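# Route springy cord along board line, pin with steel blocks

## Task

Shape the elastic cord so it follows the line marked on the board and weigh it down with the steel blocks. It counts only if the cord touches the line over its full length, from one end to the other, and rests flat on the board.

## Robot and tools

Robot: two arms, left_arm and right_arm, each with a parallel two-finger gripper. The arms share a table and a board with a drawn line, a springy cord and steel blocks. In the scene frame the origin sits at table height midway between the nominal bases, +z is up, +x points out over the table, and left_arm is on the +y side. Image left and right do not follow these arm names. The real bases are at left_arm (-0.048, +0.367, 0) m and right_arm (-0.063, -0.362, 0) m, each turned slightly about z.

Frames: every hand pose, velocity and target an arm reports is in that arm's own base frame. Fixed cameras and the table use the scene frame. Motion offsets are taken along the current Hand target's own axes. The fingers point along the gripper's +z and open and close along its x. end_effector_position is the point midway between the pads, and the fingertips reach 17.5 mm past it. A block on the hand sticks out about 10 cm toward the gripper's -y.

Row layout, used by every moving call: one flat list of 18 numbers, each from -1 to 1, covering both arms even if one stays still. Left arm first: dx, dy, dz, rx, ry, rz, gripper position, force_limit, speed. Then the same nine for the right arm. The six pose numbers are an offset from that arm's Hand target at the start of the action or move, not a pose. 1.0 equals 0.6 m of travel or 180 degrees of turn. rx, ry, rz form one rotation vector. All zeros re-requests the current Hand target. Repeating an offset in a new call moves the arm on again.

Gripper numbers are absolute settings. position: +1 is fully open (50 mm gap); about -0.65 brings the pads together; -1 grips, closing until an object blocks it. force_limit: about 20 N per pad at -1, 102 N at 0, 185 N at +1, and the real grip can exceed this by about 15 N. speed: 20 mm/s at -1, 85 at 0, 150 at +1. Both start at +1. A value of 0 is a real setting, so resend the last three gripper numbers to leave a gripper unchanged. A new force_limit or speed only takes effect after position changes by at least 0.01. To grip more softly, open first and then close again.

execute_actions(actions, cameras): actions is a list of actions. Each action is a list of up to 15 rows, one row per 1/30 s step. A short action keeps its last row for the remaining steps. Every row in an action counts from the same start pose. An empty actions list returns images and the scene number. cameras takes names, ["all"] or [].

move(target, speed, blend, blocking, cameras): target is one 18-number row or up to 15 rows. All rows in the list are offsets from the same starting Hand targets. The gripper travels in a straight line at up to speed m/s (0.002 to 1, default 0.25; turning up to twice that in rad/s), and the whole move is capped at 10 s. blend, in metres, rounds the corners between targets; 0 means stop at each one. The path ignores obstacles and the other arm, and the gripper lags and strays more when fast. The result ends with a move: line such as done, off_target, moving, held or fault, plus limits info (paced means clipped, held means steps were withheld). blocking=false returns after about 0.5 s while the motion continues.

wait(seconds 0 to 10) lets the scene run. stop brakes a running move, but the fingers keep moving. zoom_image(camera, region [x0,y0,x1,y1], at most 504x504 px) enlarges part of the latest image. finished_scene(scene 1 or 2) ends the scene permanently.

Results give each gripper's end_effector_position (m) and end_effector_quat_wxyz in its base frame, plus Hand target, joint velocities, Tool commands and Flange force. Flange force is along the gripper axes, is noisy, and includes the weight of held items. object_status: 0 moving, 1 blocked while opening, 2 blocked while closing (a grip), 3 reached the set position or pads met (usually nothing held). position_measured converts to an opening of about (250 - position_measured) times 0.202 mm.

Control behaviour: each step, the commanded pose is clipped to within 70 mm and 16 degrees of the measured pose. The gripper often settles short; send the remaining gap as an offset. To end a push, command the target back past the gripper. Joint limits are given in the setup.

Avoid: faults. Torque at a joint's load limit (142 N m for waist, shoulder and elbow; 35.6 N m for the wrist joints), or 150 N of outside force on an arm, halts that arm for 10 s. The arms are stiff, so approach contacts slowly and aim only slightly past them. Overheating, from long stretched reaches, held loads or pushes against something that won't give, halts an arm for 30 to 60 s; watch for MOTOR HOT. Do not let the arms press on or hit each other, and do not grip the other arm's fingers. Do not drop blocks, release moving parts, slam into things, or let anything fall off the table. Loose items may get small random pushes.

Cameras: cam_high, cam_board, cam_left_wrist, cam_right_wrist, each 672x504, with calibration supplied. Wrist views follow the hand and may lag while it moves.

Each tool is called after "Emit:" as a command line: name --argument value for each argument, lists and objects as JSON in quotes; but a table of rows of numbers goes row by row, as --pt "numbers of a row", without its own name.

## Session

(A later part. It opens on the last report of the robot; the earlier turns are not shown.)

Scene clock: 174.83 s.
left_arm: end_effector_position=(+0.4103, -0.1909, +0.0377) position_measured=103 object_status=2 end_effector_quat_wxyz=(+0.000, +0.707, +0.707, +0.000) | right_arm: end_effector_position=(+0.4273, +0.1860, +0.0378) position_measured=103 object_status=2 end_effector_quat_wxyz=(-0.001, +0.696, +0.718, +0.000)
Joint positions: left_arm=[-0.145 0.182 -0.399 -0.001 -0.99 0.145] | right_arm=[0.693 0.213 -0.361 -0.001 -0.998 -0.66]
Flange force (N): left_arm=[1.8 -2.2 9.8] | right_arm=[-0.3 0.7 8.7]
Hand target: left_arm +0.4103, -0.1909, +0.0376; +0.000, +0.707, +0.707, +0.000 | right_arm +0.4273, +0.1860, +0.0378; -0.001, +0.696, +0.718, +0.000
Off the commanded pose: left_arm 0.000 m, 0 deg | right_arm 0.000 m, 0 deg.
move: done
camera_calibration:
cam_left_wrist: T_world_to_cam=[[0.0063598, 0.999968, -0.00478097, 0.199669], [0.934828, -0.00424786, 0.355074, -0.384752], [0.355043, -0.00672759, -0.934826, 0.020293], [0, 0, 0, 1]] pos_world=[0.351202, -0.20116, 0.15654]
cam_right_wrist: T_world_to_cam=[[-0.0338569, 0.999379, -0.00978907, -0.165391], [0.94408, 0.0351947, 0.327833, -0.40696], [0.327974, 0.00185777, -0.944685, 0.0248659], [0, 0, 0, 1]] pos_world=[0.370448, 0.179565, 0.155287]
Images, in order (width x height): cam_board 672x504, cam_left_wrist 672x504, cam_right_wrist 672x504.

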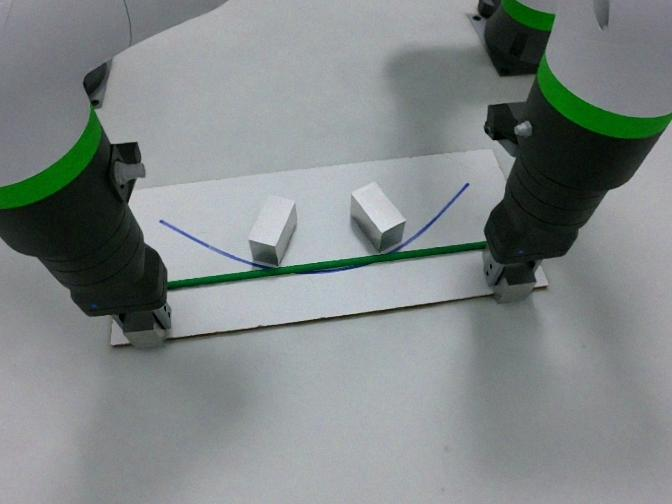

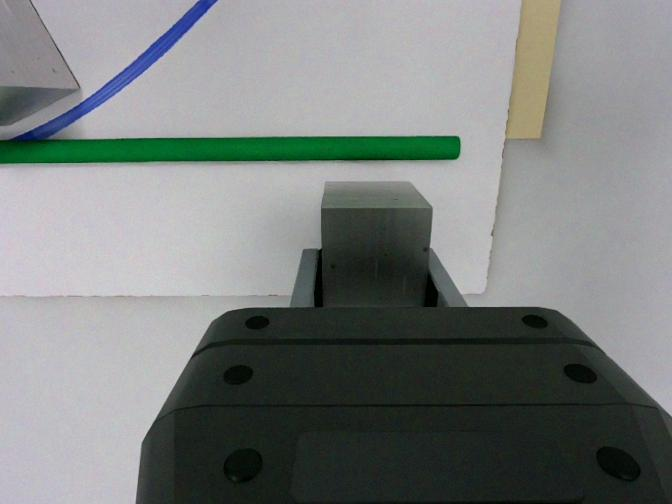

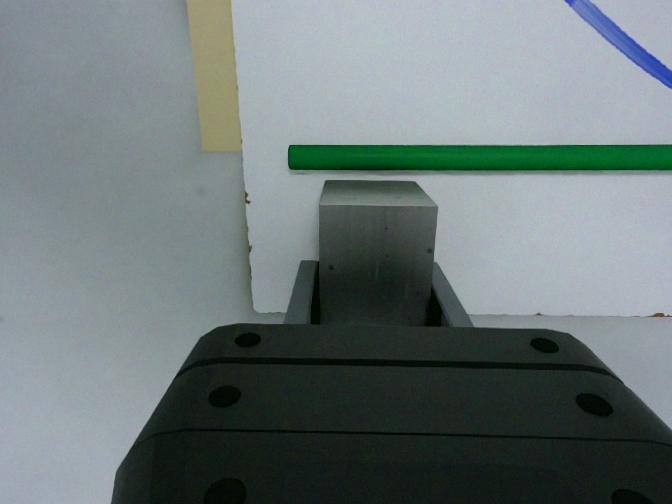

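Emit:
move --target '[0.005,-0.0883,0,0,0,-0.13,-1,-0.8,-0.6,0.002,-0.0817,0,0,0,0.13,-1,-0.8,-0.6]' --speed 0.05 --cameras '["cam_board","cam_left_wrist","cam_right_wrist"]'

Scene clock: 183.33 s.
left_arm: end_effector_position=(+0.3574, -0.1879, +0.0377) position_measured=103 object_status=2 end_effector_quat_wxyz=(+0.000, +0.549, +0.836, +0.000) | right_arm: end_effector_position=(+0.3782, +0.1857, +0.0378) position_measured=103 object_status=2 end_effector_quat_wxyz=(-0.001, +0.827, +0.562, +0.000)
Joint positions: left_arm=[-0.157 0.066 -0.531 -0.001 -0.974 0.566] | right_arm=[0.769 0.109 -0.484 -0.001 -0.979 -1.145]
Flange force (N): left_arm=[2.1 -0.7 10.3] | right_arm=[0.3 1.5 8.7]
Hand target: left_arm +0.3573, -0.1879, +0.0377; +0.000, +0.549, +0.836, +0.000 | right_arm +0.3782, +0.1857, +0.0379; -0.001, +0.827, +0.562, +0.000
Off the commanded pose: left_arm 0.000 m, 0 deg | right_arm 0.000 m, 0 deg.
move: done
camera_calibration:
cam_left_wrist: T_world_to_cam=[[-0.391385, 0.920214, -0.00499165, 0.324228], [0.85944, 0.367465, 0.355432, -0.238515], [0.328908, 0.134821, -0.934689, 0.0750479], [0, 0, 0, 1]] pos_world=[0.307203, -0.220831, 0.156541]
cam_right_wrist: T_world_to_cam=[[0.365793, 0.93064, -0.0102407, -0.305079], [0.880514, -0.342485, 0.327718, -0.266522], [0.30148, -0.128894, -0.94472, 0.0753284], [0, 0, 0, 1]] pos_world=[0.323562, 0.202348, 0.155384]
Images, in order (width x height): cam_board 672x504, cam_left_wrist 672x504, cam_right_wrist 672x504.

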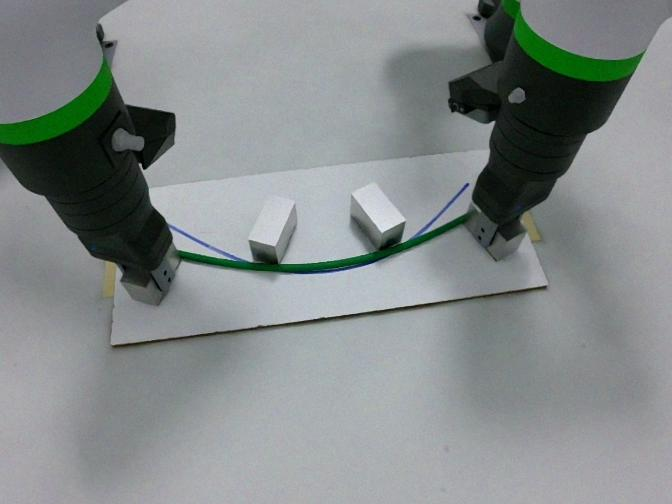

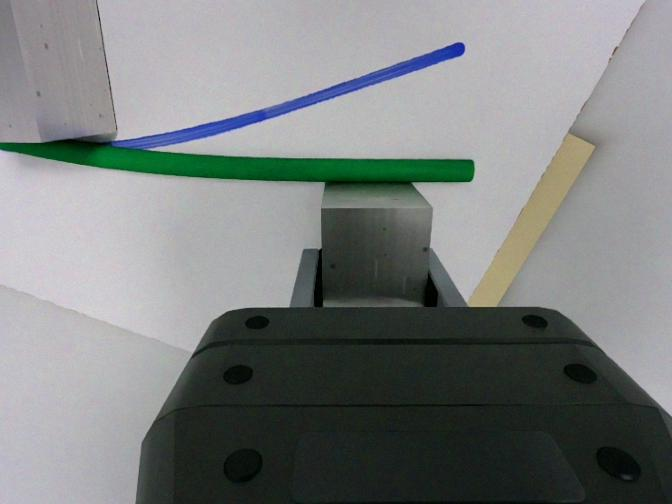

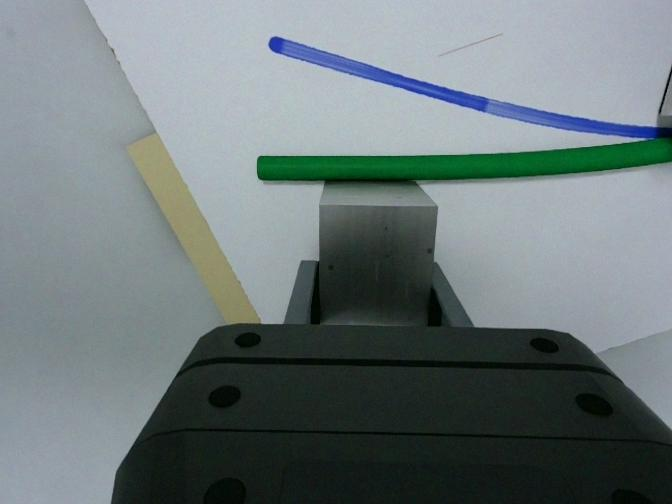

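Emit:
move --target '[0.0183,-0.0535,0,0,0,-0.092,-1,-0.8,-0.6,-0.0183,-0.0515,0,0,0,0.083,-1,-0.8,-0.6]' --speed 0.03 --cameras '["cam_board","cam_left_wrist","cam_right_wrist"]'

Emit:
zoom_image --camera "cam_board" --region '[330, 160, 510, 300]'

Emit:
zoom_image --camera "cam_board" --region '[140, 180, 340, 320]'

Scene clock: 200.60 s.
left_arm: end_effector_position=(+0.3235, -0.1905, +0.0377) position_measured=103 object_status=2 end_effector_quat_wxyz=(+0.000, +0.423, +0.906, +0.000) | right_arm: end_effector_position=(+0.3455, +0.1868, +0.0379) position_measured=103 object_status=2 end_effector_quat_wxyz=(+0.000, +0.893, +0.450, +0.000)
Joint positions: left_arm=[-0.18 -0.006 -0.606 -0.001 -0.971 0.877] | right_arm=[0.832 0.038 -0.56 -0.001 -0.973 -1.469]
Flange force (N): left_arm=[3.0 0.8 10.6] | right_arm=[1.0 1.8 8.9]
Hand target: left_arm +0.3235, -0.1905, +0.0377; +0.000, +0.423, +0.906, +0.000 | right_arm +0.3455, +0.1868, +0.0379; +0.000, +0.893, +0.450, +0.000
Off the commanded pose: left_arm 0.000 m, 0 deg | right_arm 0.000 m, 0 deg.
move: done
camera_calibration:
cam_left_wrist: T_world_to_cam=[[-0.637465, 0.770462, -0.00507047, 0.364532], [0.718937, 0.597175, 0.355685, -0.119203], [0.27707, 0.223091, -0.934592, 0.120046], [0, 0, 0, 1]] pos_world=[0.284815, -0.236454, 0.156441]
cam_right_wrist: T_world_to_cam=[[0.593309, 0.804905, -0.0106055, -0.349314], [0.762523, -0.557749, 0.327833, -0.156247], [0.25796, -0.202593, -0.944676, 0.114182], [0, 0, 0, 1]] pos_world=[0.296939, 0.21715, 0.155383]
Images, in order (width x height): cam_board 672x504, cam_left_wrist 672x504, cam_right_wrist 672x504.

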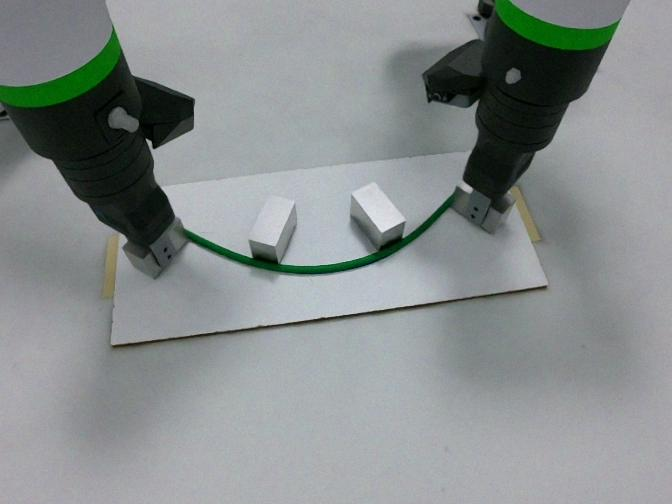

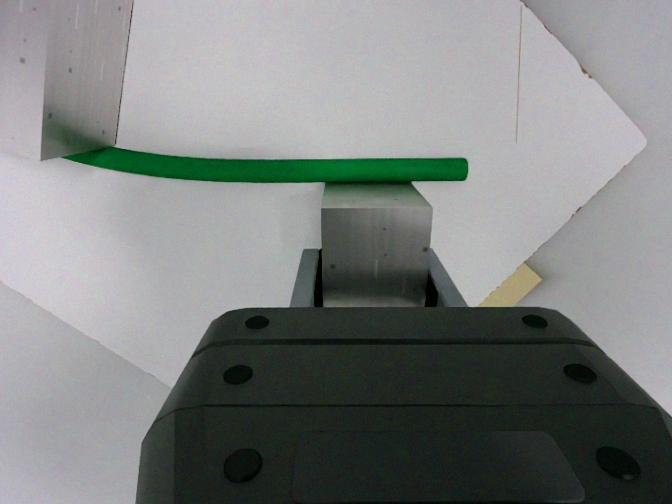

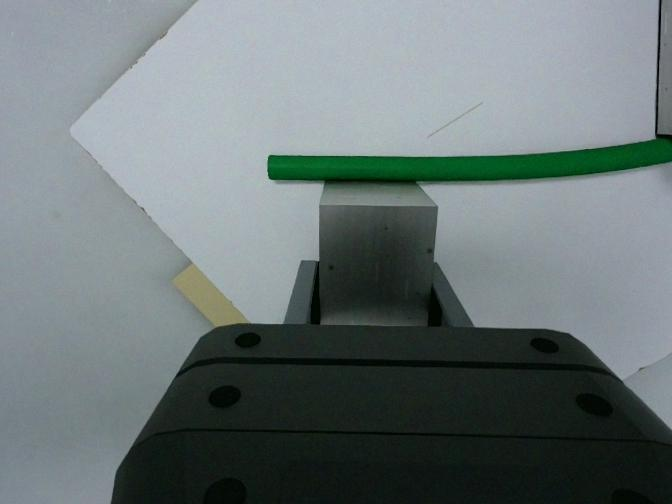

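Scaled by 2.800.

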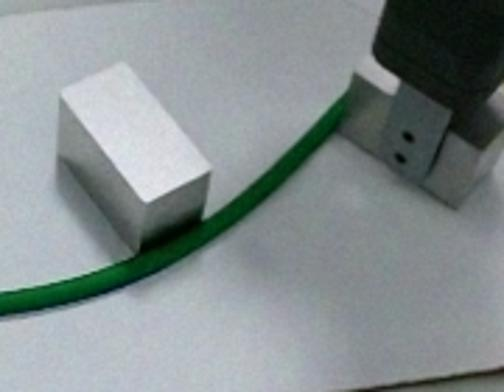

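Scaled by 2.520.

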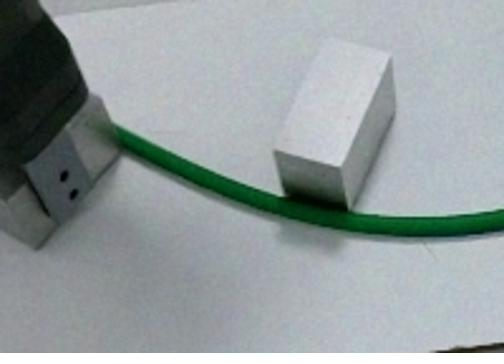

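Emit:
move --pt "0 0 0.0019 0 0 0 -1 -0.8 -0.6 0 0 0.0021 0 0 0 -1 -0.8 -0.6" --pt "0 0 0.0019 0 0 0 0.5 -0.8 -1 0 0 0.0021 0 0 0 0.5 -0.8 -1" --pt "0 0 -0.15 0 0 0 0.5 -0.8 -1 0 0 -0.15 0 0 0 0.5 -0.8 -1" --speed '[0.02,0.02,0.1]' --cameras '["cam_board","cam_left_wrist","cam_right_wrist"]'

Emit:
zoom_image --camera "cam_board" --region '[150, 160, 490, 290]'

Emit:
zoom_image --camera "cam_board" --region '[340, 170, 480, 280]'

Scene clock: 209.67 s.
left_arm: end_effector_position=(+0.3235, -0.1907, +0.1277) position_measured=78 object_status=3 end_effector_quat_wxyz=(+0.000, +0.423, +0.906, +0.000) | right_arm: end_effector_position=(+0.3456, +0.1867, +0.1279) position_measured=78 object_status=3 end_effector_quat_wxyz=(+0.000, +0.893, +0.450, +0.000)
Joint positions: left_arm=[-0.18 -0.124 -0.479 -0.001 -1.216 0.877] | right_arm=[0.832 -0.077 -0.436 -0.001 -1.212 -1.469]
Flange force (N): left_arm=[3.4 0.4 5.7] | right_arm=[1.8 1.6 3.0]
Hand target: left_arm +0.3235, -0.1906, +0.1277; +0.000, +0.423, +0.906, +0.000 | right_arm +0.3456, +0.1868, +0.1279; +0.000, +0.893, +0.450, +0.000
Off the commanded pose: left_arm 0.000 m, 0 deg | right_arm 0.000 m, 0 deg.
move: done
camera_calibration:
cam_left_wrist: T_world_to_cam=[[-0.637517, 0.770419, -0.00511022, 0.36508], [0.718924, 0.597264, 0.355561, -0.151136], [0.276983, 0.223003, -0.934639, 0.20429], [0, 0, 0, 1]] pos_world=[0.284815, -0.236554, 0.246541]
cam_right_wrist: T_world_to_cam=[[0.593295, 0.804916, -0.0105488, -0.348349], [0.762502, -0.557735, 0.327906, -0.185932], [0.258053, -0.202588, -0.944652, 0.199216], [0, 0, 0, 1]] pos_world=[0.297039, 0.21705, 0.245484]
Images, in order (width x height): cam_board 672x504, cam_left_wrist 672x504, cam_right_wrist 672x504.

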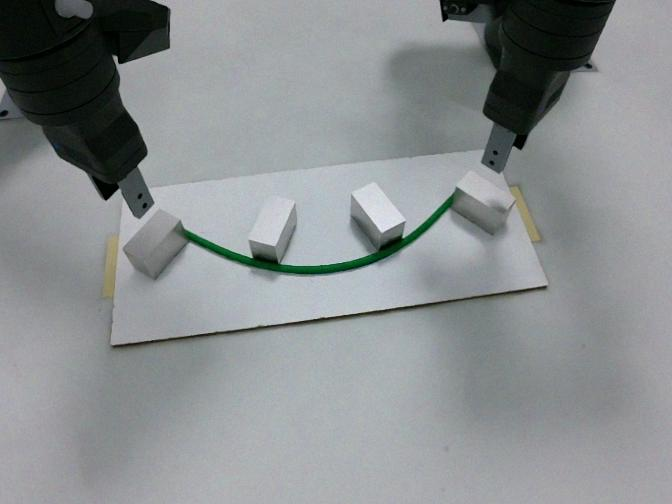

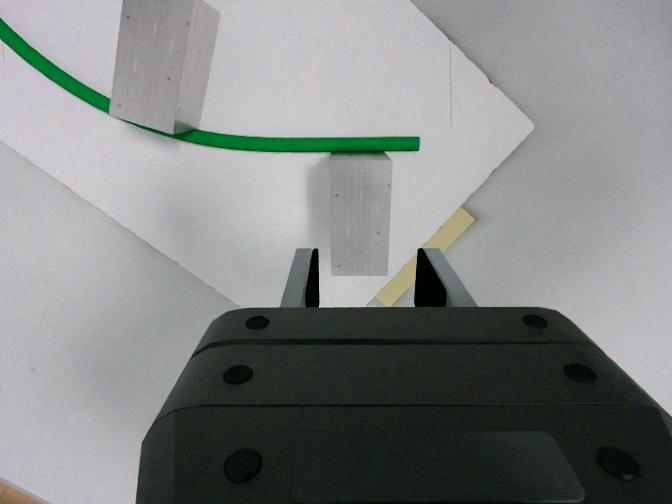

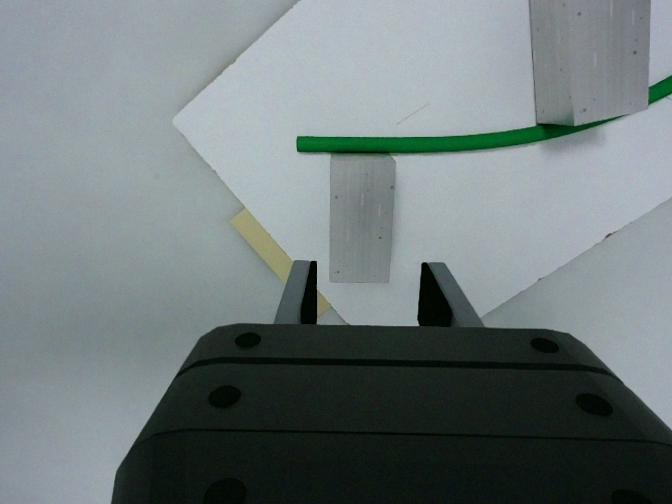

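Scaled by 1.482.

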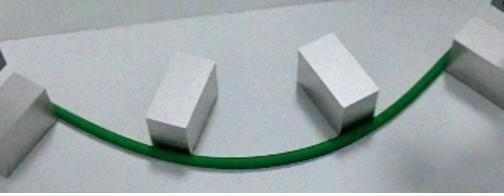

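Scaled by 3.600.

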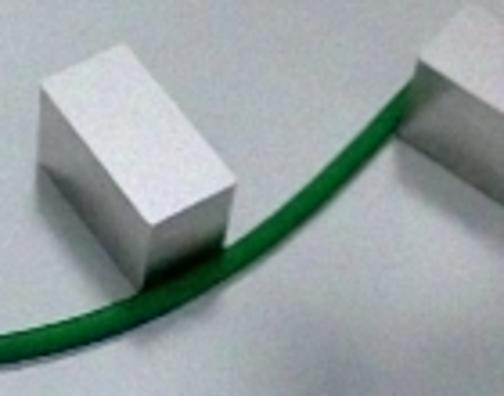

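No line is visible beside the cord.

Emit:
finished_scene --scene 2

The scene is finished: the task was done.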